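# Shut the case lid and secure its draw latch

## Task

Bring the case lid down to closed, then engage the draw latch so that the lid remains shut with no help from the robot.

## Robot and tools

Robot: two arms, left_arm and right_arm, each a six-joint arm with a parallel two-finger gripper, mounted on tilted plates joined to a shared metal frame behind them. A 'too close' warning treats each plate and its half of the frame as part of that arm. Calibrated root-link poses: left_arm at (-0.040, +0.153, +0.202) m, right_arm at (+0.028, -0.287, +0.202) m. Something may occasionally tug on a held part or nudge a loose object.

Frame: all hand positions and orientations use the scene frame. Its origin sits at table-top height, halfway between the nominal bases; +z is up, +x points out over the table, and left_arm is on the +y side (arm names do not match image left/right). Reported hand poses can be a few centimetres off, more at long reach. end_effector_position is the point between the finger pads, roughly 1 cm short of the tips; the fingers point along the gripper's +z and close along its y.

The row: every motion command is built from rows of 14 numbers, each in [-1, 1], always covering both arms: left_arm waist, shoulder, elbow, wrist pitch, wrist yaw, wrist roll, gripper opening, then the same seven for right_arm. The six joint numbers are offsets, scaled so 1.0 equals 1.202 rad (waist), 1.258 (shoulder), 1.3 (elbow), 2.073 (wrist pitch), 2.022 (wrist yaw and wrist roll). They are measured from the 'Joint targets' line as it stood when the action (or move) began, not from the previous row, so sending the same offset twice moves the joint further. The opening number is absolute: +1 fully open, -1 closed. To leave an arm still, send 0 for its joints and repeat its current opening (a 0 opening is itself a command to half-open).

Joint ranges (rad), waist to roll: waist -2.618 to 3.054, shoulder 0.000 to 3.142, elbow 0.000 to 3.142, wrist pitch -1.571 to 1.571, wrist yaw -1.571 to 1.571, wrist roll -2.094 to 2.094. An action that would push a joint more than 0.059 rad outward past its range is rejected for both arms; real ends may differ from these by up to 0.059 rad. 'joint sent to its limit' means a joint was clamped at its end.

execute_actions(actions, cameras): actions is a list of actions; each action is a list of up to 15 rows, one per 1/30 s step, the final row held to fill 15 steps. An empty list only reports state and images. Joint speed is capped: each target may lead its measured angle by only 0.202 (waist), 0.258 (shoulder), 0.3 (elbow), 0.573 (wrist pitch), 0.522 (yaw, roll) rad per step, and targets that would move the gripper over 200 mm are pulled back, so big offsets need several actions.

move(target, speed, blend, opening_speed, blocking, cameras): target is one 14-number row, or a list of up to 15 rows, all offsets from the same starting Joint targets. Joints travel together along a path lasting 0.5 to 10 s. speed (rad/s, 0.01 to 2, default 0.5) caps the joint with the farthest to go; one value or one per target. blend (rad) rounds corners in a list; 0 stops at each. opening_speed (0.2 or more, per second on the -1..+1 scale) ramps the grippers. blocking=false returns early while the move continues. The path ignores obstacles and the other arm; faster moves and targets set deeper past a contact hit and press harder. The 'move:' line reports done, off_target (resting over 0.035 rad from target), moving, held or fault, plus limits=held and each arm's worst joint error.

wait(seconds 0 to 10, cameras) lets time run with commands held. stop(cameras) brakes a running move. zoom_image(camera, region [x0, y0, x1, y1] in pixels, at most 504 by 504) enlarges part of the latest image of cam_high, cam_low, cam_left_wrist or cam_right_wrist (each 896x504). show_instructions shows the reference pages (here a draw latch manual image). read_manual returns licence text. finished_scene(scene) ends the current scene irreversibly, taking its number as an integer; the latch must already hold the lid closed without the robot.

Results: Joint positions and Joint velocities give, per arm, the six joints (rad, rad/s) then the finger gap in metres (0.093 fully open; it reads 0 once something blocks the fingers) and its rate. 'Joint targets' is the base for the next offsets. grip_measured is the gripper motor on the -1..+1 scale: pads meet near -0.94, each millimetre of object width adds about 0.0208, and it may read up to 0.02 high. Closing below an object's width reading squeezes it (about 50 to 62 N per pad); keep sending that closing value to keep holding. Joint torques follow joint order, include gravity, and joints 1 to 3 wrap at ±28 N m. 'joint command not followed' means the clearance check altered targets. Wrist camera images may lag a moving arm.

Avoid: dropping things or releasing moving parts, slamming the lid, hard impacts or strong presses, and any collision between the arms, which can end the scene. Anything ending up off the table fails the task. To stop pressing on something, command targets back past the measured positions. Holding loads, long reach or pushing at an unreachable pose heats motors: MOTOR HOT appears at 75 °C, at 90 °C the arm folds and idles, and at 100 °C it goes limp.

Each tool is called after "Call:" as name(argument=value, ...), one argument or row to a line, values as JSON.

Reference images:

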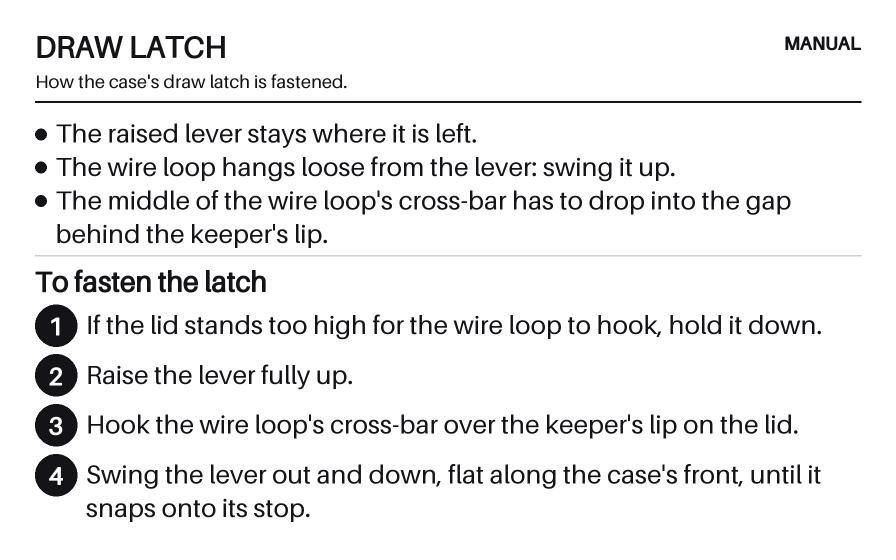

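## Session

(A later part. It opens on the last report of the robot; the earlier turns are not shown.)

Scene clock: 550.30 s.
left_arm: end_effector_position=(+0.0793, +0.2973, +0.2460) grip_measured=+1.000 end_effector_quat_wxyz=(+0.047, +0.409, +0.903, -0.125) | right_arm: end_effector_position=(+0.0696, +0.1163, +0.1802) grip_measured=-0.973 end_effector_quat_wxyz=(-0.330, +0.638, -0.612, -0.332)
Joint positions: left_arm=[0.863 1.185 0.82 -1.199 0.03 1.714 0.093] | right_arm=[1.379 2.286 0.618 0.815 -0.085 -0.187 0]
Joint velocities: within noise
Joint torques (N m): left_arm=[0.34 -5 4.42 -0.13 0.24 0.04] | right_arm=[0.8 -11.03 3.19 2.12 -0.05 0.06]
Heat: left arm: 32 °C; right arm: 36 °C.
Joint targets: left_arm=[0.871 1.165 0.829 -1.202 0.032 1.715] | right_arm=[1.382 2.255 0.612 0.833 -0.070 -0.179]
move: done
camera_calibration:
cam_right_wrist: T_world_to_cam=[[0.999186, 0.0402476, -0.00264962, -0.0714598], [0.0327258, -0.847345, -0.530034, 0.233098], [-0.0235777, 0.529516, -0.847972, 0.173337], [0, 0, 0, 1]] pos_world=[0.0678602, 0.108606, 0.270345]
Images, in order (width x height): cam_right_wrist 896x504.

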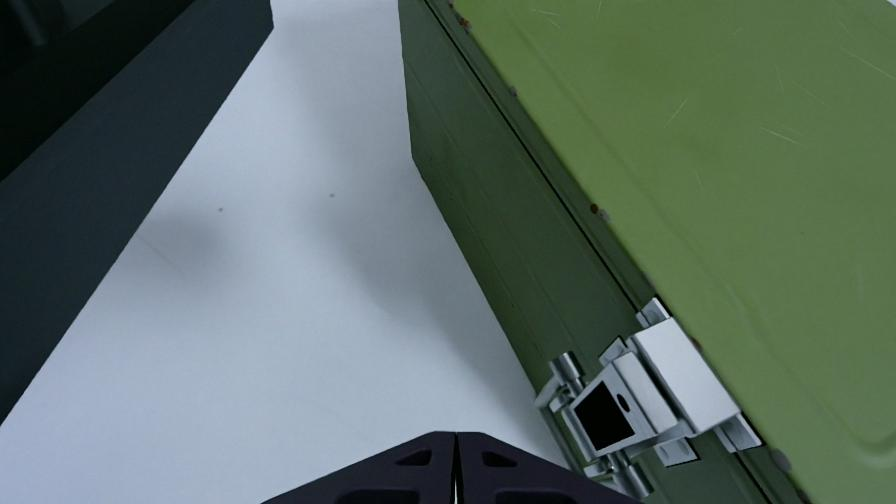

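Call:
move(
  target=[
    [0,0,0,0,0,0,1,-0.0932,-0.0437,-0.04,0.042,-0.0297,-0.0351,-0.69],
    [0,0,0,0,0,0,1,-0.1839,0.1391,-0.0446,0.0844,-0.0643,-0.0722,-0.69],
  ],
  speed=0.5,
  blend=0.05,
  cameras=["cam_right_wrist"],
)

Call:
zoom_image(
  camera="cam_right_wrist",
  region=[300, 204, 640, 504],
)

Scene clock: 582.33 s.
left_arm: end_effector_position=(+0.0793, +0.2973, +0.2460) grip_measured=+1.000 end_effector_quat_wxyz=(+0.047, +0.409, +0.903, -0.125) | right_arm: end_effector_position=(+0.1212, +0.0852, +0.1389) grip_measured=-0.691 end_effector_quat_wxyz=(-0.332, +0.623, -0.630, -0.323)
Joint positions: left_arm=[0.863 1.185 0.82 -1.199 0.03 1.714 0.093] | right_arm=[1.167 2.422 0.557 0.989 -0.186 -0.316 0.012]
Joint velocities: within noise
Joint torques (N m): left_arm=[0.35 -5.01 4.45 -0.14 0.24 0.04] | right_arm=[0.54 -7.42 2.24 1.96 -0.39 -0.09]
Heat: left arm: 32 °C; right arm: 37 °C.
Joint targets: left_arm=[0.871 1.165 0.829 -1.202 0.032 1.715] | right_arm=[1.161 2.430 0.554 1.007 -0.200 -0.325]
move: done
camera_calibration:
cam_right_wrist: T_world_to_cam=[[0.999913, -0.00761193, -0.0107859, -0.116782], [-0.0121244, -0.852742, -0.522191, 0.187995], [-0.0052227, 0.522276, -0.85276, 0.155111], [0, 0, 0, 1]] pos_world=[0.119861, 0.078411, 0.229182]
Images, in order (width x height): cam_right_wrist 896x504.

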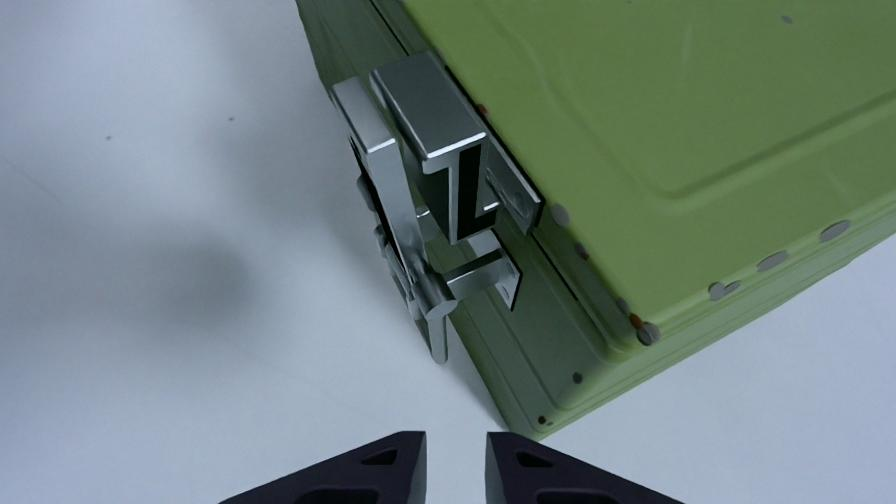

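Scaled by 1.482 from the camera's 896x504 image, which has a finer 1280x720 frame.

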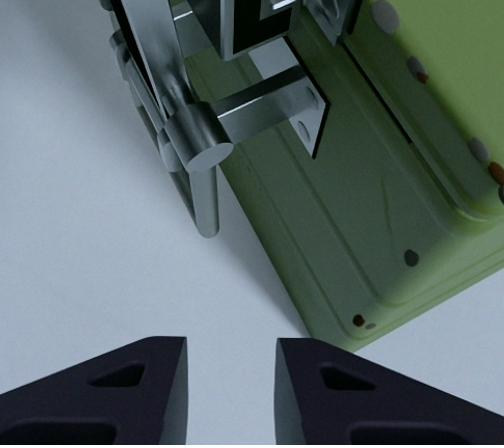

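Call:
move(
  target=[0,0,0,0,0,0,1,0.026,0.114,0.102,0.0064,0,-0.002,-0.69],
  speed=0.3,
  cameras=["cam_right_wrist"],
)

Call:
zoom_image(
  camera="cam_right_wrist",
  region=[300, 204, 640, 504],
)

Scene clock: 595.67 s.
left_arm: end_effector_position=(+0.0793, +0.2973, +0.2460) grip_measured=+1.000 end_effector_quat_wxyz=(+0.047, +0.409, +0.903, -0.125) | right_arm: end_effector_position=(+0.1179, +0.1072, +0.1135) grip_measured=-0.691 end_effector_quat_wxyz=(-0.327, +0.632, -0.624, -0.323)
Joint positions: left_arm=[0.863 1.185 0.82 -1.199 0.03 1.714 0.093] | right_arm=[1.185 2.561 0.671 1.002 -0.188 -0.32 0.012]
Joint velocities: within noise
Joint torques (N m): left_arm=[0.36 -5.03 4.42 -0.14 0.25 0.04] | right_arm=[1.54 -7.94 3.56 1.99 -0.38 -0.11]
Heat: left arm: 32 °C; right arm: 36 °C.
Joint targets: left_arm=[0.871 1.165 0.829 -1.202 0.032 1.715] | right_arm=[1.193 2.573 0.687 1.021 -0.200 -0.329]
move: done
camera_calibration:
cam_right_wrist: T_world_to_cam=[[0.999865, 0.0148273, -0.00710816, -0.116409], [0.00905807, -0.857458, -0.514475, 0.190537], [-0.0137232, 0.514341, -0.857476, 0.124312], [0, 0, 0, 1]] pos_world=[0.116373, 0.101164, 0.203794]
Images, in order (width x height): cam_right_wrist 896x504.

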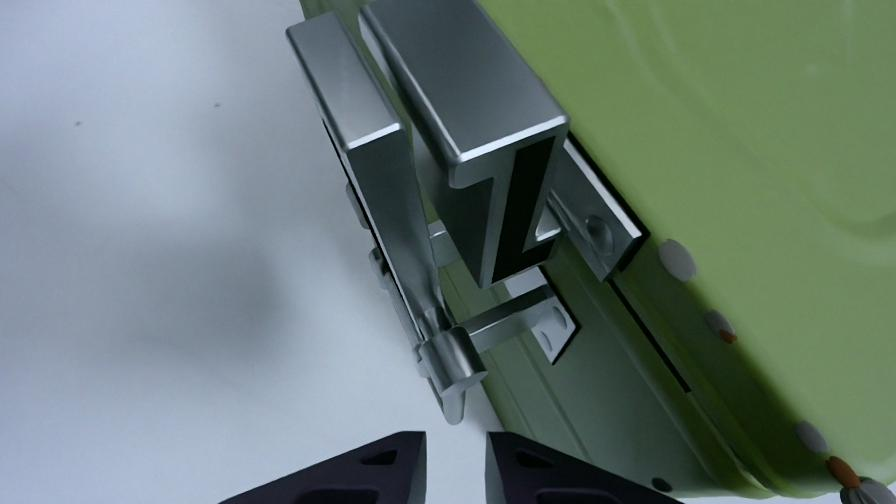

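Scaled by 1.482 from the camera's 896x504 image, which has a finer 1280x720 frame.

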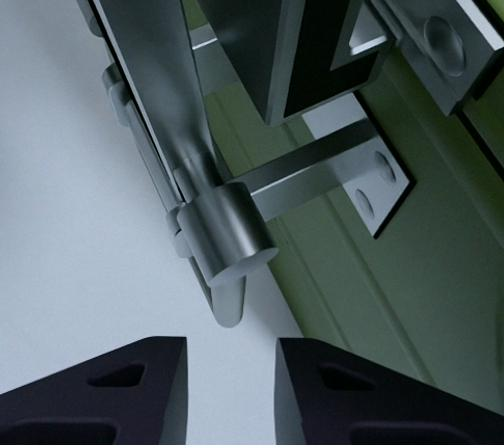

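Call:
move(
  target=[0,0,0,0,0,0,1,0.0113,0.049,0.044,0.0027,0,-0.0005,-0.69],
  speed=0.2,
  cameras=["cam_right_wrist"],
)

Call:
zoom_image(
  camera="cam_right_wrist",
  region=[300, 204, 640, 504],
)

Scene clock: 619.37 s.
left_arm: end_effector_position=(+0.0793, +0.2973, +0.2460) grip_measured=+1.000 end_effector_quat_wxyz=(+0.047, +0.409, +0.903, -0.125) | right_arm: end_effector_position=(+0.1126, +0.1175, +0.1016) grip_measured=-0.691 end_effector_quat_wxyz=(-0.323, +0.639, -0.617, -0.326)
Joint positions: left_arm=[0.863 1.185 0.82 -1.199 0.03 1.714 0.093] | right_arm=[1.201 2.622 0.725 1.004 -0.193 -0.322 0.012]
Joint velocities: within noise
Joint torques (N m): left_arm=[0.34 -4.98 4.38 -0.13 0.24 0.03] | right_arm=[1.43 -8.06 3.74 2.03 -0.32 -0.1]
Heat: left arm: 32 °C; right arm: 36 °C.
Joint targets: left_arm=[0.871 1.165 0.829 -1.202 0.032 1.715] | right_arm=[1.206 2.635 0.744 1.026 -0.200 -0.330]
move: done
camera_calibration:
cam_right_wrist: T_world_to_cam=[[0.999339, 0.0356481, -0.00711653, -0.113693], [0.0269795, -0.858544, -0.51203, 0.1911], [-0.0243628, 0.511499, -0.858938, 0.110403], [0, 0, 0, 1]] pos_world=[0.111152, 0.11165, 0.191869]
Images, in order (width x height): cam_right_wrist 896x504.

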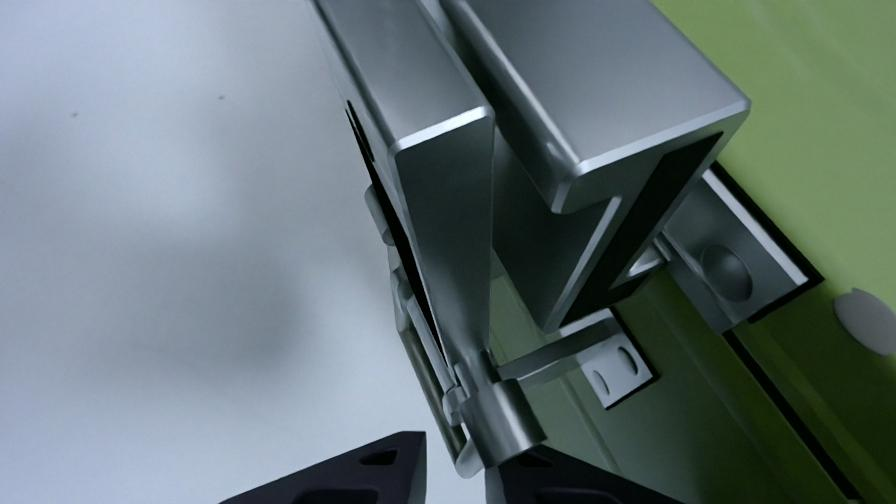

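Scaled by 1.482 from the camera's 896x504 image, which has a finer 1280x720 frame.

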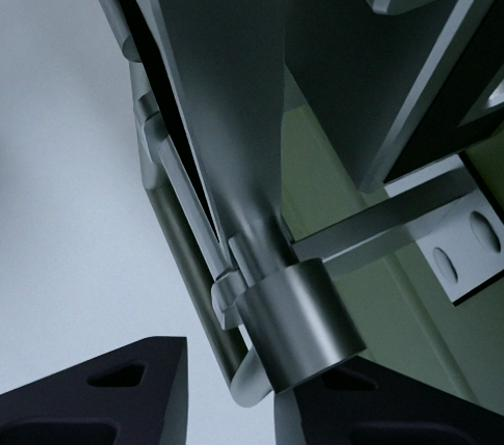

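Call:
move(
  target=[0,0,0,0,0,0,1,0,0,0,0,0,0,-0.92],
  speed=0.2,
  opening_speed=0.4,
  cameras=["cam_right_wrist"],
)

Call:
zoom_image(
  camera="cam_right_wrist",
  region=[300, 204, 640, 504],
)

Scene clock: 628.70 s.
left_arm: end_effector_position=(+0.0793, +0.2973, +0.2460) grip_measured=+1.000 end_effector_quat_wxyz=(+0.047, +0.409, +0.903, -0.125) | right_arm: end_effector_position=(+0.1141, +0.1185, +0.1020) grip_measured=-0.910 end_effector_quat_wxyz=(-0.326, +0.638, -0.618, -0.324)
Joint positions: left_arm=[0.863 1.185 0.82 -1.199 0.03 1.714 0.093] | right_arm=[1.201 2.623 0.728 1.006 -0.187 -0.322 0.002]
Joint velocities: within noise
Joint torques (N m): left_arm=[0.39 -5.03 4.44 -0.13 0.24 0.04] | right_arm=[1.5 -8.18 3.41 2.02 -0.43 -0.13]
Heat: left arm: 32 °C; right arm: 36 °C.
Joint targets: left_arm=[0.871 1.165 0.829 -1.202 0.032 1.715] | right_arm=[1.206 2.635 0.744 1.026 -0.200 -0.330]
move: done
camera_calibration:
cam_right_wrist: T_world_to_cam=[[0.99953, 0.0305833, -0.0020391, -0.115154], [0.0251912, -0.857559, -0.513769, 0.192482], [-0.0174614, 0.513476, -0.857926, 0.10916], [0, 0, 0, 1]] pos_world=[0.112157, 0.112535, 0.192308]
Images, in order (width x height): cam_right_wrist 896x504.

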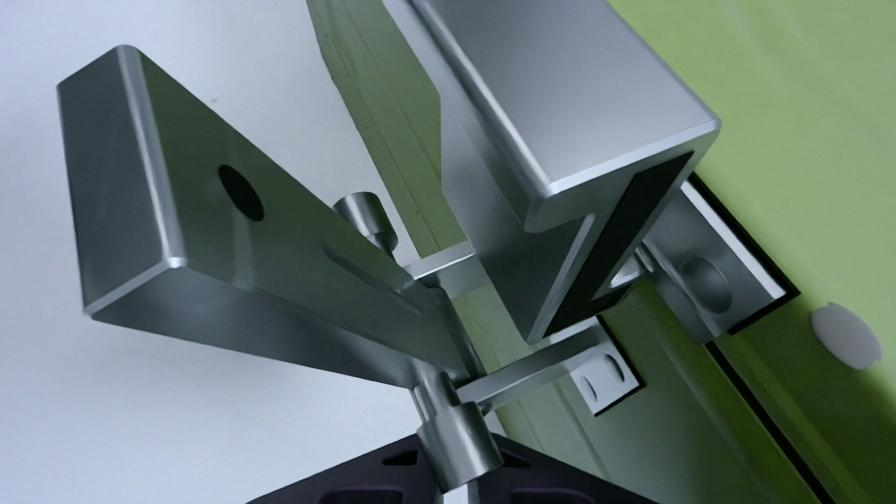

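Scaled by 1.482 from the camera's 896x504 image, which has a finer 1280x720 frame.

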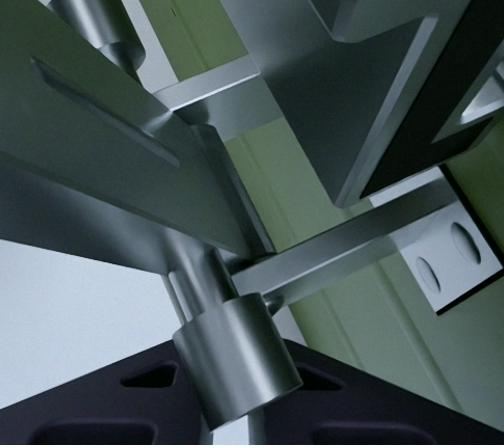

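Call:
move(
  target=[0,0,0,0,0,0,1,0.0379,-0.0397,-0.0569,0.0198,0.0257,0.2522,-0.92],
  speed=0.4,
  cameras=["cam_right_wrist","cam_high"],
)

Call:
zoom_image(
  camera="cam_right_wrist",
  region=[300, 204, 640, 504],
)

Call:
zoom_image(
  camera="cam_high",
  region=[390, 180, 490, 270],
)

Scene clock: 671.67 s.
left_arm: end_effector_position=(+0.0793, +0.2973, +0.2460) grip_measured=+1.000 end_effector_quat_wxyz=(+0.047, +0.409, +0.903, -0.125) | right_arm: end_effector_position=(+0.0973, +0.1109, +0.1029) grip_measured=-0.910 end_effector_quat_wxyz=(+0.243, -0.489, +0.742, +0.388)
Joint positions: left_arm=[0.863 1.185 0.82 -1.199 0.03 1.714 0.093] | right_arm=[1.248 2.618 0.681 1.051 -0.164 0.157 0.002]
Joint velocities: within noise
Joint torques (N m): left_arm=[0.31 -5.01 4.45 -0.14 0.25 0.04] | right_arm=[1.24 -12.16 1.31 2.03 -0.07 0.16]
Heat: left arm: 33 °C; right arm: 38 °C.
Joint targets: left_arm=[0.871 1.165 0.829 -1.202 0.032 1.715] | right_arm=[1.252 2.585 0.670 1.068 -0.148 0.180]
move: done
camera_calibration:
cam_right_wrist: T_world_to_cam=[[0.909827, -0.213885, -0.355623, -0.0259466], [-0.365597, -0.818577, -0.443024, 0.213232], [-0.196348, 0.53309, -0.822959, 0.125196], [0, 0, 0, 1]] pos_world=[0.126146, 0.102256, 0.188271]
Images, in order (width x height): cam_high 896x504, cam_right_wrist 896x504.

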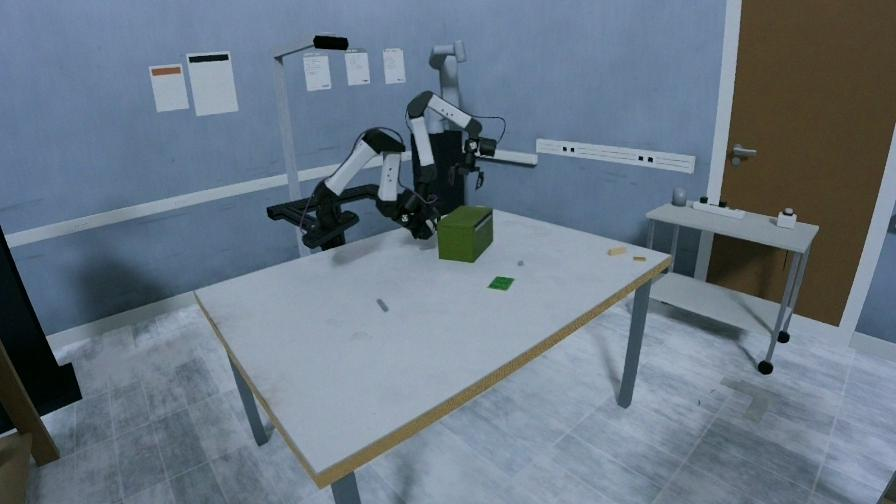

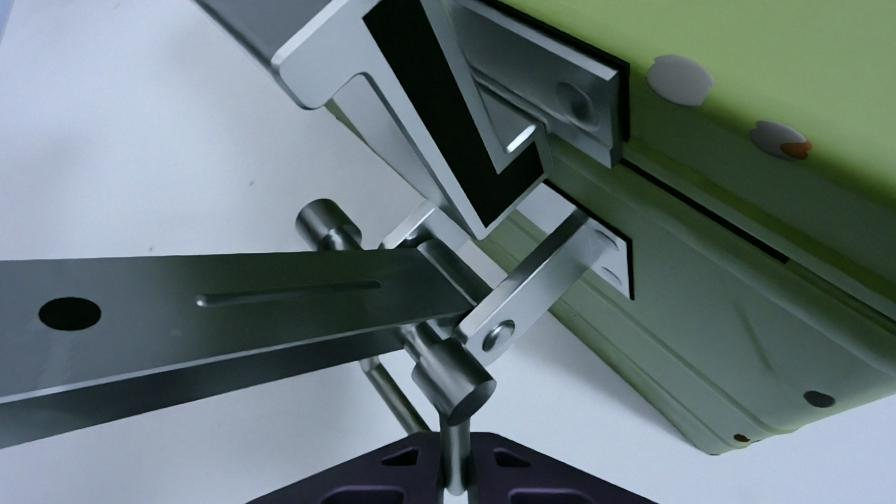

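Scaled by 1.482 from the camera's 896x504 image, which has a finer 1280x720 frame.

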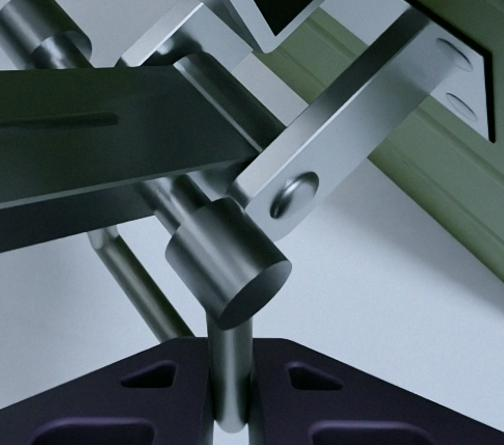

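Scaled by 5.040 from the camera's 896x504 image, which has a finer 1280x720 frame.

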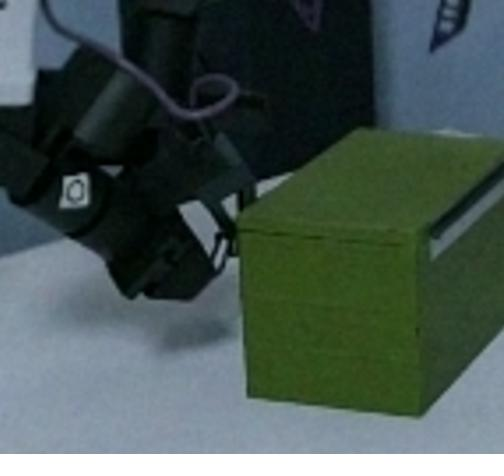

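Call:
move(
  target=[
    [0,0,0,0,0,0,1,0.0333,-0.0517,-0.04,0.001,0.0129,0.2077,-0.92],
    [0,0,0,0,0,0,1,0.0499,-0.1161,-0.0608,-0.0246,0.0188,0.4055,-0.92],
  ],
  speed=0.4,
  blend=0.05,
  cameras=["cam_right_wrist"],
)

Scene clock: 720.50 s.
left_arm: end_effector_position=(+0.0793, +0.2973, +0.2460) grip_measured=+1.000 end_effector_quat_wxyz=(+0.047, +0.409, +0.903, -0.125) | right_arm: end_effector_position=(+0.0775, +0.0983, +0.1312) grip_measured=-0.911 end_effector_quat_wxyz=(+0.069, -0.180, +0.871, +0.451)
Joint positions: left_arm=[0.863 1.185 0.82 -1.199 0.03 1.714 0.093] | right_arm=[1.309 2.474 0.587 0.998 -0.147 0.973 0.001]
Joint velocities: within noise
Joint torques (N m): left_arm=[0.35 -5.01 4.42 -0.14 0.24 0.05] | right_arm=[0.88 -11.69 2.67 2.05 0.2 0.19]
Heat: left arm: 33 °C; right arm: 39 °C.
Joint targets: left_arm=[0.871 1.165 0.829 -1.202 0.032 1.715] | right_arm=[1.312 2.439 0.591 1.016 -0.110 1.000]
move: off_target (right_arm); right_arm: the wrist yaw is farthest, 0.037 rad from its target
camera_calibration:
cam_right_wrist: T_world_to_cam=[[0.365014, -0.518483, -0.773266, 0.126412], [-0.83202, -0.554346, -0.0210535, 0.163031], [-0.417741, 0.651057, -0.633732, 0.13206], [0, 0, 0, 1]] pos_world=[0.144669, 0.0699395, 0.184873]
Images, in order (width x height): cam_right_wrist 896x504.

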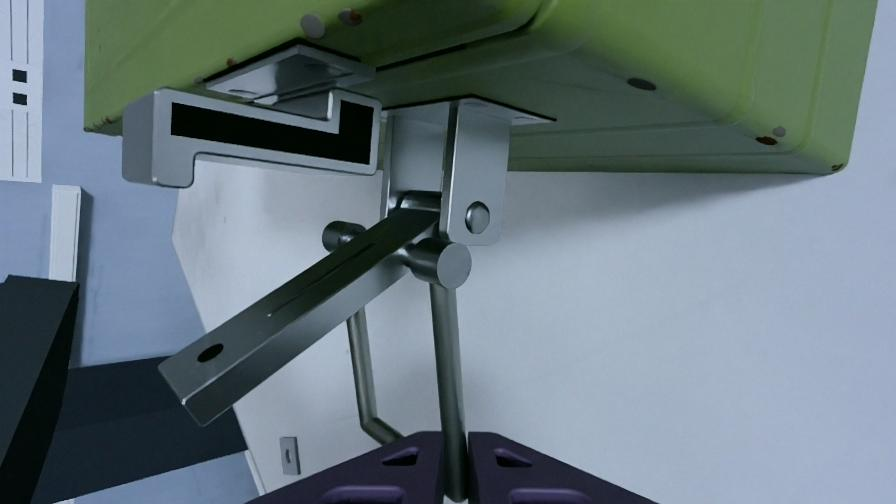

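Call:
move(
  target=[0,0,0,0,0,0,1,0.0008,-0.0533,-0.0085,-0.0294,0.0099,0.178,-0.92],
  speed=0.4,
  cameras=["cam_right_wrist"],
)

Scene clock: 749.33 s.
left_arm: end_effector_position=(+0.0793, +0.2973, +0.2460) grip_measured=+1.000 end_effector_quat_wxyz=(+0.047, +0.409, +0.903, -0.125) | right_arm: end_effector_position=(+0.0833, +0.0987, +0.1459) grip_measured=-0.911 end_effector_quat_wxyz=(-0.002, -0.013, +0.889, +0.458)
Joint positions: left_arm=[0.863 1.185 0.82 -1.199 0.03 1.714 0.093] | right_arm=[1.31 2.404 0.576 0.947 -0.122 1.339 0.001]
Joint velocities: within noise
Joint torques (N m): left_arm=[0.38 -4.98 4.42 -0.14 0.25 0.03] | right_arm=[0.96 -11.08 3.04 1.95 0.12 0.18]
Heat: left arm: 33 °C; right arm: 43 °C.
Joint targets: left_arm=[0.871 1.165 0.829 -1.202 0.032 1.715] | right_arm=[1.313 2.372 0.580 0.955 -0.090 1.360]
move: done
camera_calibration:
cam_right_wrist: T_world_to_cam=[[0.01031, -0.568404, -0.822685, 0.177584], [-0.908771, -0.348561, 0.229437, 0.117899], [-0.417169, 0.745266, -0.520143, 0.117566], [0, 0, 0, 1]] pos_world=[0.154357, 0.0544164, 0.180197]
Images, in order (width x height): cam_right_wrist 896x504.

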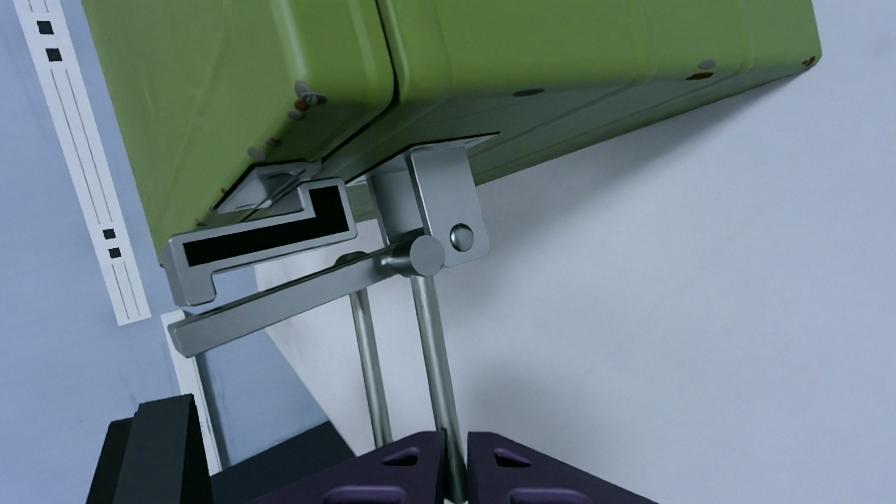

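Call:
move(
  target=[0,0,0,0,0,0,1,-0.0233,-0.0533,0.0292,-0.0507,-0.0049,0.2324,-0.92],
  speed=0.4,
  cameras=["cam_right_wrist"],
)

Scene clock: 761.47 s.
left_arm: end_effector_position=(+0.0793, +0.2973, +0.2460) grip_measured=+1.000 end_effector_quat_wxyz=(+0.047, +0.409, +0.903, -0.125) | right_arm: end_effector_position=(+0.0870, +0.0979, +0.1575) grip_measured=-0.911 end_effector_quat_wxyz=(-0.112, +0.200, +0.871, +0.436)
Joint positions: left_arm=[0.863 1.185 0.82 -1.199 0.03 1.714 0.093] | right_arm=[1.299 2.329 0.581 0.848 -0.13 1.811 0.001]
Joint velocities: within noise
Joint torques (N m): left_arm=[0.38 -5.01 4.44 -0.14 0.24 0.04] | right_arm=[-0.68 -10.26 6.04 1.84 0.12 0.11]
Heat: left arm: 33 °C; right arm: 43 °C.
Joint targets: left_arm=[0.871 1.165 0.829 -1.202 0.032 1.715] | right_arm=[1.285 2.305 0.618 0.850 -0.100 1.830]
move: off_target (right_arm); right_arm: the elbow is farthest, 0.037 rad from its target
camera_calibration:
cam_right_wrist: T_world_to_cam=[[-0.454905, -0.525274, -0.71913, 0.206581], [-0.809497, -0.0926784, 0.579764, 0.0294662], [-0.371183, 0.845871, -0.383048, 0.0903886], [0, 0, 0, 1]] pos_world=[0.151378, 0.0347855, 0.166098]
Images, in order (width x height): cam_right_wrist 896x504.

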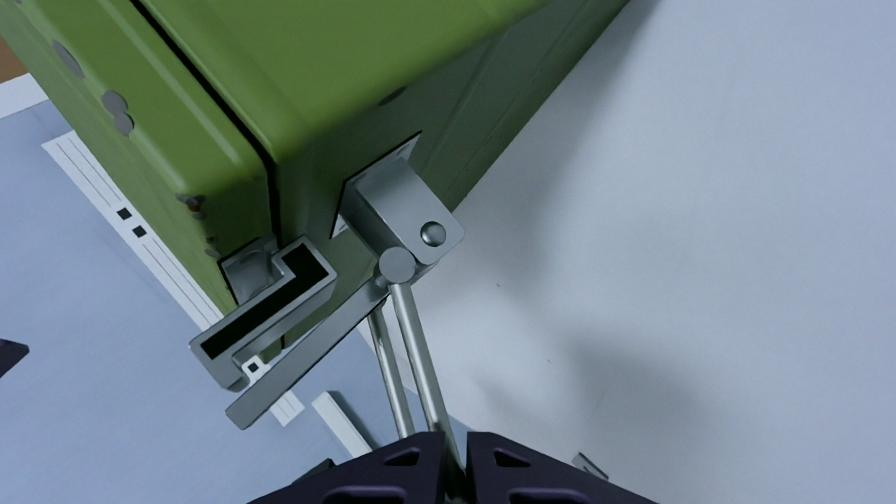

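Call:
move(
  target=[0,0,0,0,0,0,1,-0.1023,-0.0739,0.1292,-0.2282,-0.1296,0.0989,-0.92],
  speed=0.4,
  cameras=["cam_right_wrist"],
)

Scene clock: 833.63 s.
left_arm: end_effector_position=(+0.0793, +0.2973, +0.2460) grip_measured=+1.000 end_effector_quat_wxyz=(+0.047, +0.409, +0.903, -0.125) | right_arm: end_effector_position=(+0.1014, +0.1033, +0.1738) grip_measured=-0.911 end_effector_quat_wxyz=(-0.251, +0.315, +0.853, +0.332)
Joint positions: left_arm=[0.863 1.185 0.82 -1.199 0.03 1.714 0.093] | right_arm=[1.168 2.233 0.761 0.389 -0.366 2.016 0.001]
Joint velocities: within noise
Joint torques (N m): left_arm=[0.36 -5 4.44 -0.13 0.24 0.04] | right_arm=[0.32 -10.14 6.23 1.39 -0.32 0.1]
Heat: left arm: 33 °C; right arm: 44 °C.
Joint targets: left_arm=[0.871 1.165 0.829 -1.202 0.032 1.715] | right_arm=[1.161 2.212 0.786 0.377 -0.362 2.030]
move: done
camera_calibration:
cam_right_wrist: T_world_to_cam=[[-0.71474, -0.565492, -0.411541, 0.204682], [-0.527904, 0.0502264, 0.847817, -0.057718], [-0.458764, 0.823223, -0.334424, 0.100103], [0, 0, 0, 1]] pos_world=[0.161748, 0.0362375, 0.166646]
Images, in order (width x height): cam_right_wrist 896x504.

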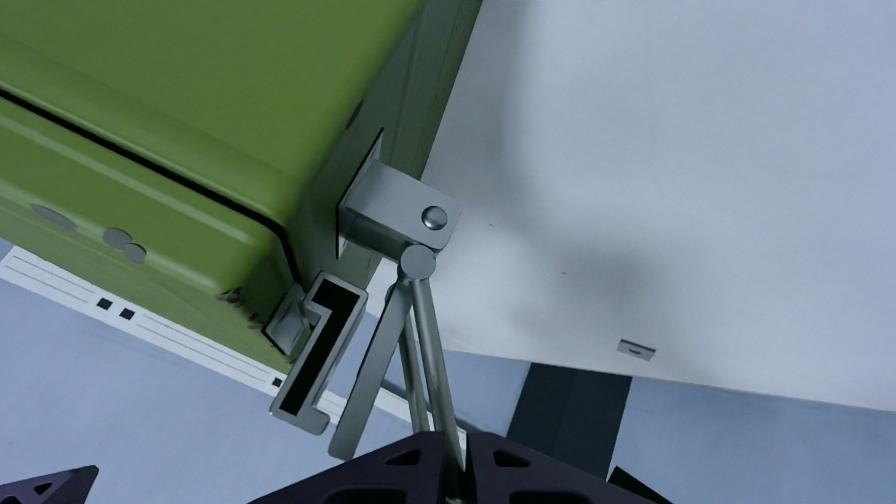

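Call:
move(
  target=[0,0,0,0,0,0,1,-0.0433,0.0400,0.1023,-0.102,-0.048,0.0149,-0.92],
  speed=0.3,
  cameras=["cam_right_wrist"],
)

Scene clock: 840.97 s.
left_arm: end_effector_position=(+0.0793, +0.2973, +0.2460) grip_measured=+1.000 end_effector_quat_wxyz=(+0.047, +0.409, +0.903, -0.125) | right_arm: end_effector_position=(+0.1114, +0.1078, +0.1791) grip_measured=-0.912 end_effector_quat_wxyz=(-0.295, +0.349, +0.845, +0.277)
Joint positions: left_arm=[0.863 1.185 0.82 -1.199 0.03 1.714 0.093] | right_arm=[1.115 2.245 0.892 0.164 -0.452 2.049 0.001]
Joint velocities: within noise
Joint torques (N m): left_arm=[0.38 -5 4.41 -0.13 0.25 0.05] | right_arm=[0.87 -7.45 6.71 1.31 -0.44 0.11]
Heat: left arm: 33 °C; right arm: 43 °C.
Joint targets: left_arm=[0.871 1.165 0.829 -1.202 0.032 1.715] | right_arm=[1.110 2.262 0.919 0.166 -0.459 2.060]
move: done
camera_calibration:
cam_right_wrist: T_world_to_cam=[[-0.764824, -0.586985, -0.265505, 0.198293], [-0.407317, 0.121283, 0.905198, -0.0885427], [-0.499136, 0.800462, -0.331849, 0.109238], [0, 0, 0, 1]] pos_world=[0.170119, 0.039693, 0.169047]
Images, in order (width x height): cam_right_wrist 896x504.

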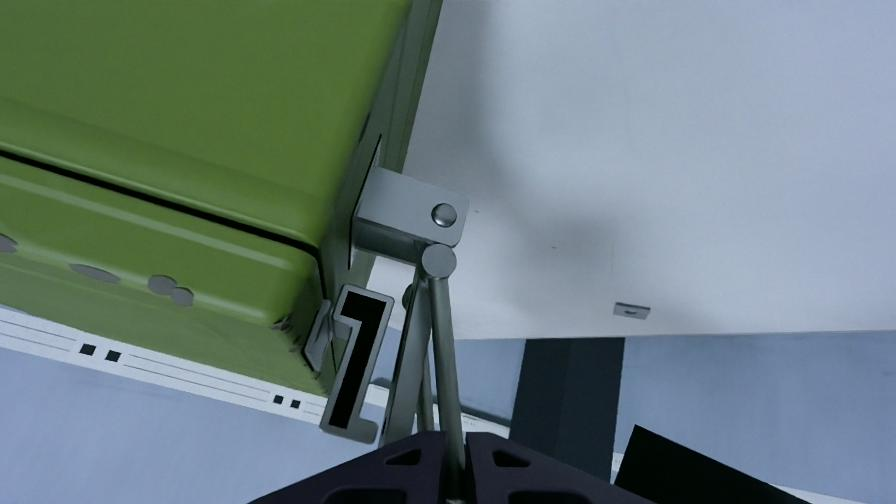

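Call:
move(
  target=[0,0,0,0,0,0,1,-0.0441,0.0533,0.1108,-0.1023,-0.048,0.0148,-0.92],
  speed=0.3,
  cameras=["cam_right_wrist"],
)

Scene clock: 851.20 s.
left_arm: end_effector_position=(+0.0793, +0.2973, +0.2460) grip_measured=+1.000 end_effector_quat_wxyz=(+0.047, +0.409, +0.903, -0.125) | right_arm: end_effector_position=(+0.1191, +0.1113, +0.1801) grip_measured=-0.912 end_effector_quat_wxyz=(-0.351, +0.383, +0.828, +0.213)
Joint positions: left_arm=[0.863 1.185 0.82 -1.199 0.03 1.714 0.093] | right_arm=[1.058 2.304 1.039 -0.051 -0.563 2.079 0.001]
Joint velocities: within noise
Joint torques (N m): left_arm=[0.36 -5.01 4.41 -0.13 0.25 0.04] | right_arm=[1.25 -7.35 6.65 1.11 -0.39 0.09]
Heat: left arm: 33 °C; right arm: 42 °C.
Joint targets: left_arm=[0.871 1.165 0.829 -1.202 0.032 1.715] | right_arm=[1.056 2.330 1.063 -0.046 -0.556 2.090]
move: done
camera_calibration:
cam_right_wrist: T_world_to_cam=[[-0.794851, -0.600693, -0.0859025, 0.179305], [-0.250166, 0.195416, 0.948277, -0.12144], [-0.552837, 0.775229, -0.3056, 0.11516], [0, 0, 0, 1]] pos_world=[0.175805, 0.0421628, 0.165754]
Images, in order (width x height): cam_right_wrist 896x504.

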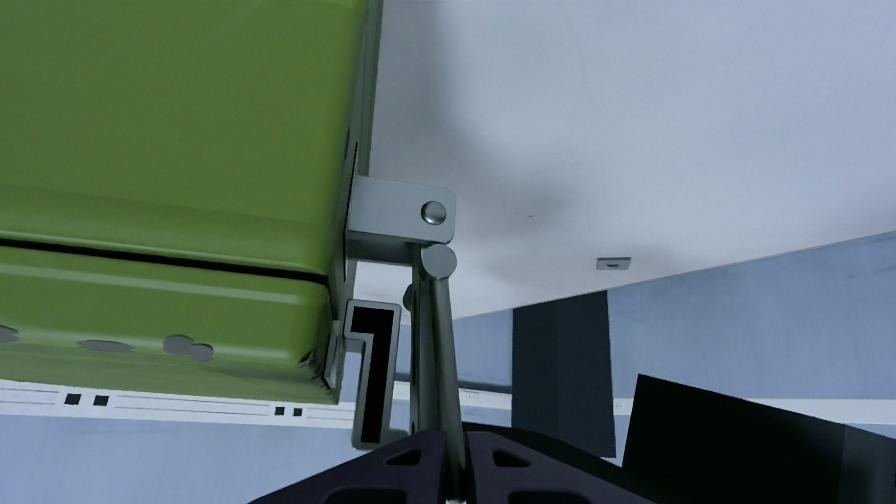

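Call:
move(
  target=[
    [0,0,0,0,0,0,1,-0.0377,0.0529,0.1135,-0.0955,-0.0475,0,-0.92],
    [0,0,0,0,0,0,1,-0.0715,0.1391,0.2362,-0.1881,-0.095,0,-0.92],
  ],
  speed=0.3,
  blend=0.03,
  cameras=["cam_right_wrist","cam_left_wrist"],
)

Scene clock: 875.67 s.
left_arm: end_effector_position=(+0.0793, +0.2973, +0.2460) grip_measured=+1.000 end_effector_quat_wxyz=(+0.047, +0.409, +0.903, -0.125) | right_arm: end_effector_position=(+0.1342, +0.1179, +0.1783) grip_measured=-0.912 end_effector_quat_wxyz=(-0.442, +0.428, +0.782, +0.095)
Joint positions: left_arm=[0.863 1.185 0.82 -1.199 0.03 1.714 0.093] | right_arm=[0.968 2.479 1.349 -0.445 -0.745 2.082 0.001]
Joint velocities: within noise
Joint torques (N m): left_arm=[0.38 -5.03 4.42 -0.13 0.24 0.04] | right_arm=[1.85 -8.55 6.48 0.64 -0.62 0.09]
Heat: left arm: 33 °C; right arm: 39 °C.
Joint targets: left_arm=[0.871 1.165 0.829 -1.202 0.032 1.715] | right_arm=[0.971 2.505 1.370 -0.436 -0.749 2.090]
move: done
camera_calibration:
cam_left_wrist: T_world_to_cam=[[-0.737448, -0.644617, 0.201591, 0.2004], [-0.594519, 0.761177, 0.259144, -0.202845], [-0.320495, 0.0712557, -0.944566, 0.321369], [0, 0, 0, 1]] pos_world=[0.130186, 0.260683, 0.315722]
cam_right_wrist: T_world_to_cam=[[-0.765867, -0.600915, 0.228798, 0.135137], [0.0272382, 0.325191, 0.945256, -0.169238], [-0.642422, 0.730173, -0.232685, 0.122061], [0, 0, 0, 1]] pos_world=[0.186521, 0.0471153, 0.157456]
Images, in order (width x height): cam_left_wrist 896x504, cam_right_wrist 896x504.

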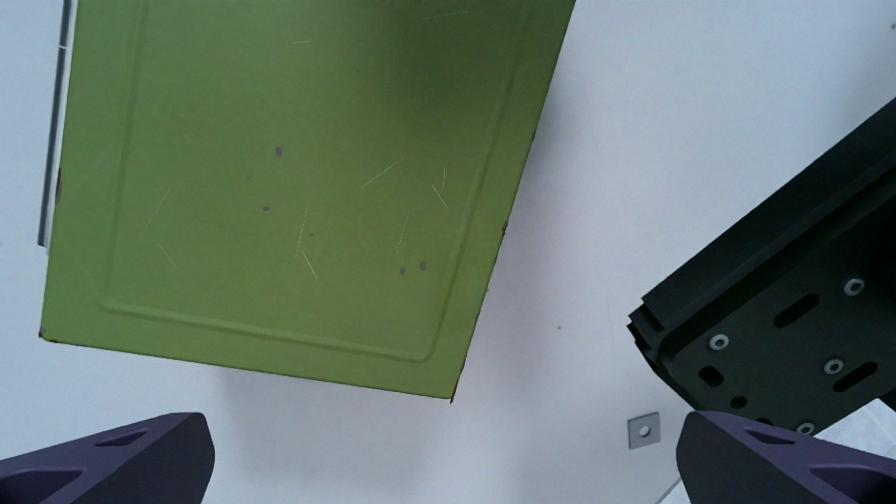

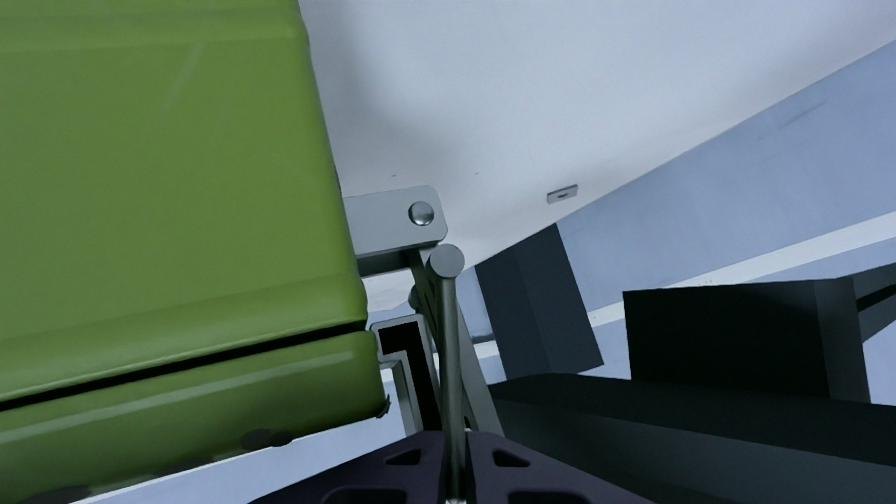

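Call:
move(
  target=[0,0,0,0,0,0,1,0,0,0,0,0,0,-0.6],
  opening_speed=0.5,
  cameras=["cam_right_wrist"],
)

Scene clock: 896.47 s.
left_arm: end_effector_position=(+0.0793, +0.2973, +0.2460) grip_measured=+1.000 end_effector_quat_wxyz=(+0.047, +0.409, +0.903, -0.125) | right_arm: end_effector_position=(+0.1318, +0.1171, +0.1750) grip_measured=-0.602 end_effector_quat_wxyz=(-0.446, +0.428, +0.781, +0.090)
Joint positions: left_arm=[0.863 1.185 0.82 -1.199 0.03 1.714 0.093] | right_arm=[0.968 2.49 1.349 -0.445 -0.753 2.082 0.016]
Joint velocities: within noise
Joint torques (N m): left_arm=[0.36 -5.01 4.44 -0.13 0.24 0.04] | right_arm=[1.99 -9.47 6.41 0.64 -0.53 0.07]
Heat: left arm: 33 °C; right arm: 39 °C.
Joint targets: left_arm=[0.871 1.165 0.829 -1.202 0.032 1.715] | right_arm=[0.971 2.504 1.370 -0.436 -0.748 2.090]
move: done
camera_calibration:
cam_right_wrist: T_world_to_cam=[[-0.760878, -0.60228, 0.241501, 0.13083], [0.0378862, 0.330305, 0.943114, -0.167458], [-0.647788, 0.726744, -0.228504, 0.12077], [0, 0, 0, 1]] pos_world=[0.184124, 0.0463394, 0.153933]
Images, in order (width x height): cam_right_wrist 896x504.

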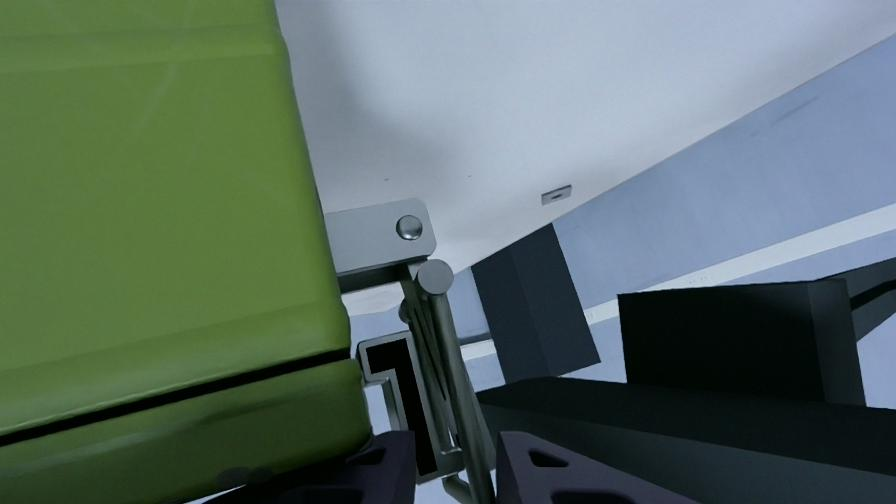

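Call:
move(
  target=[0,0,0,0,0,0,1,-0.0216,0.0207,0.0577,-0.0357,-0.001,0,-0.6],
  speed=0.15,
  cameras=["cam_right_wrist"],
)

Scene clock: 912.83 s.
left_arm: end_effector_position=(+0.0793, +0.2973, +0.2460) grip_measured=+1.000 end_effector_quat_wxyz=(+0.047, +0.409, +0.903, -0.125) | right_arm: end_effector_position=(+0.1459, +0.1256, +0.1796) grip_measured=-0.601 end_effector_quat_wxyz=(-0.447, +0.435, +0.776, +0.092)
Joint positions: left_arm=[0.863 1.185 0.82 -1.199 0.03 1.714 0.093] | right_arm=[0.952 2.514 1.423 -0.495 -0.753 2.082 0.016]
Joint velocities: within noise
Joint torques (N m): left_arm=[0.35 -4.97 4.41 -0.12 0.24 0.04] | right_arm=[1.26 -9.61 6.74 0.35 -0.56 0.1]
Heat: left arm: 33 °C; right arm: 39 °C.
Joint targets: left_arm=[0.871 1.165 0.829 -1.202 0.032 1.715] | right_arm=[0.945 2.530 1.445 -0.510 -0.750 2.090]
move: done
camera_calibration:
cam_right_wrist: T_world_to_cam=[[-0.769795, -0.589462, 0.244846, 0.14467], [0.0471237, 0.330065, 0.942781, -0.176377], [-0.636549, 0.737286, -0.226305, 0.121411], [0, 0, 0, 1]] pos_world=[0.196962, 0.053979, 0.158339]
Images, in order (width x height): cam_right_wrist 896x504.

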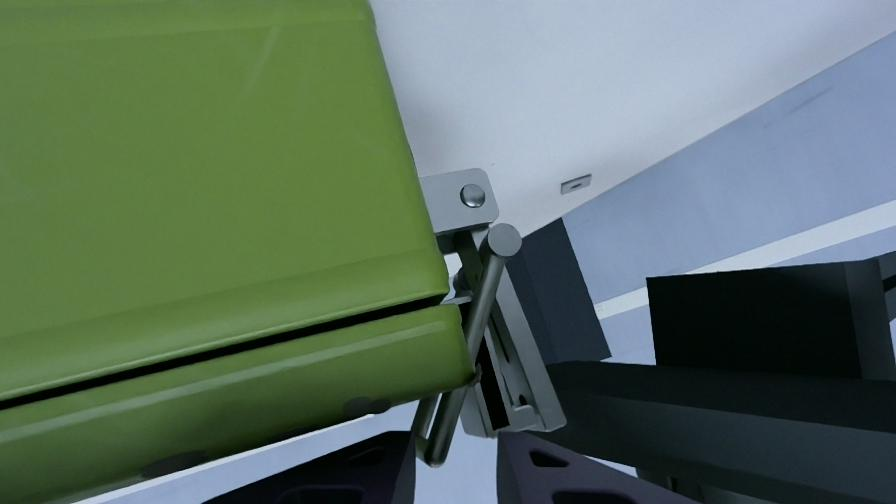

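Call:
move(
  target=[0,0,0,0,0,0,1,-0.0691,-0.097,0.0192,-0.0989,0.005,0,-0.6],
  speed=0.2,
  cameras=["cam_right_wrist","cam_left_wrist"],
)

Scene clock: 924.03 s.
left_arm: end_effector_position=(+0.0793, +0.2973, +0.2460) grip_measured=+1.000 end_effector_quat_wxyz=(+0.047, +0.409, +0.903, -0.125) | right_arm: end_effector_position=(+0.1702, +0.0947, +0.2036) grip_measured=-0.601 end_effector_quat_wxyz=(-0.455, +0.482, +0.747, +0.051)
Joint positions: left_arm=[0.863 1.185 0.82 -1.199 0.03 1.714 0.093] | right_arm=[0.868 2.445 1.448 -0.7 -0.753 2.082 0.016]
Joint velocities: within noise
Joint torques (N m): left_arm=[0.36 -4.98 4.44 -0.13 0.24 0.04] | right_arm=[1.46 -14.28 6.56 0.09 -0.48 0.1]
Heat: left arm: 33 °C; right arm: 41 °C.
Joint targets: left_arm=[0.871 1.165 0.829 -1.202 0.032 1.715] | right_arm=[0.862 2.408 1.470 -0.715 -0.740 2.090]
move: off_target (right_arm); right_arm: the shoulder is farthest, 0.037 rad from its target
camera_calibration:
cam_left_wrist: T_world_to_cam=[[-0.737448, -0.644617, 0.201591, 0.2004], [-0.594519, 0.761177, 0.259144, -0.202845], [-0.320495, 0.0712557, -0.944566, 0.321369], [0, 0, 0, 1]] pos_world=[0.130186, 0.260683, 0.315722]
cam_right_wrist: T_world_to_cam=[[-0.777647, -0.514939, 0.360697, 0.109916], [0.145385, 0.410878, 0.900024, -0.205619], [-0.61166, 0.752341, -0.244653, 0.163176], [0, 0, 0, 1]] pos_world=[0.215178, 0.0183203, 0.185337]
Images, in order (width x height): cam_left_wrist 896x504, cam_right_wrist 896x504.

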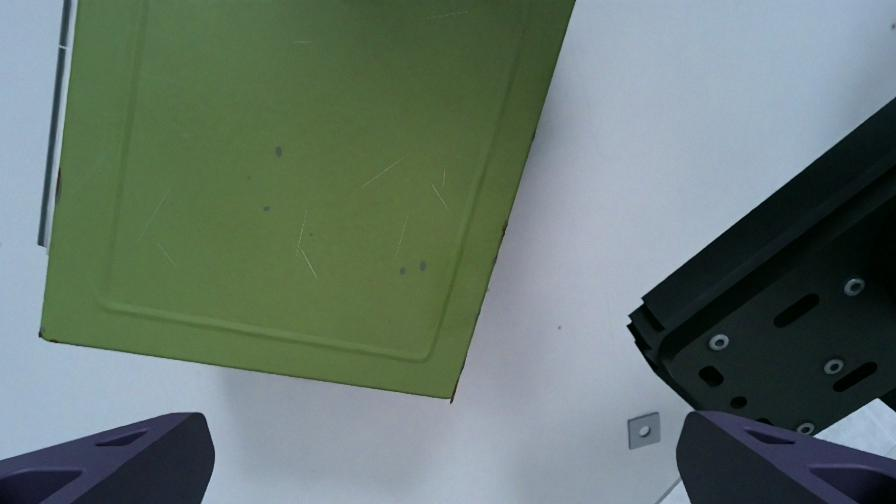

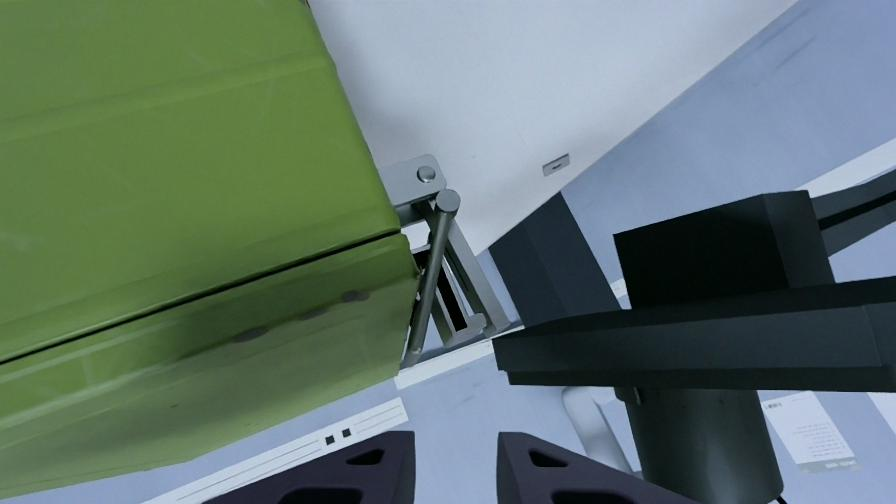

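Call:
zoom_image(
  camera="cam_right_wrist",
  region=[340, 140, 560, 400],
)

Scaled by 1.938 from the camera's 896x504 image, which has a finer 1280x720 frame.

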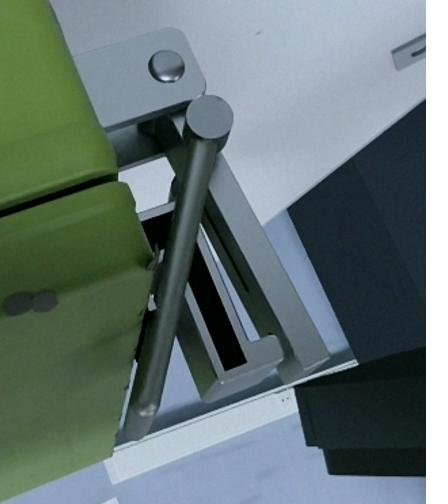

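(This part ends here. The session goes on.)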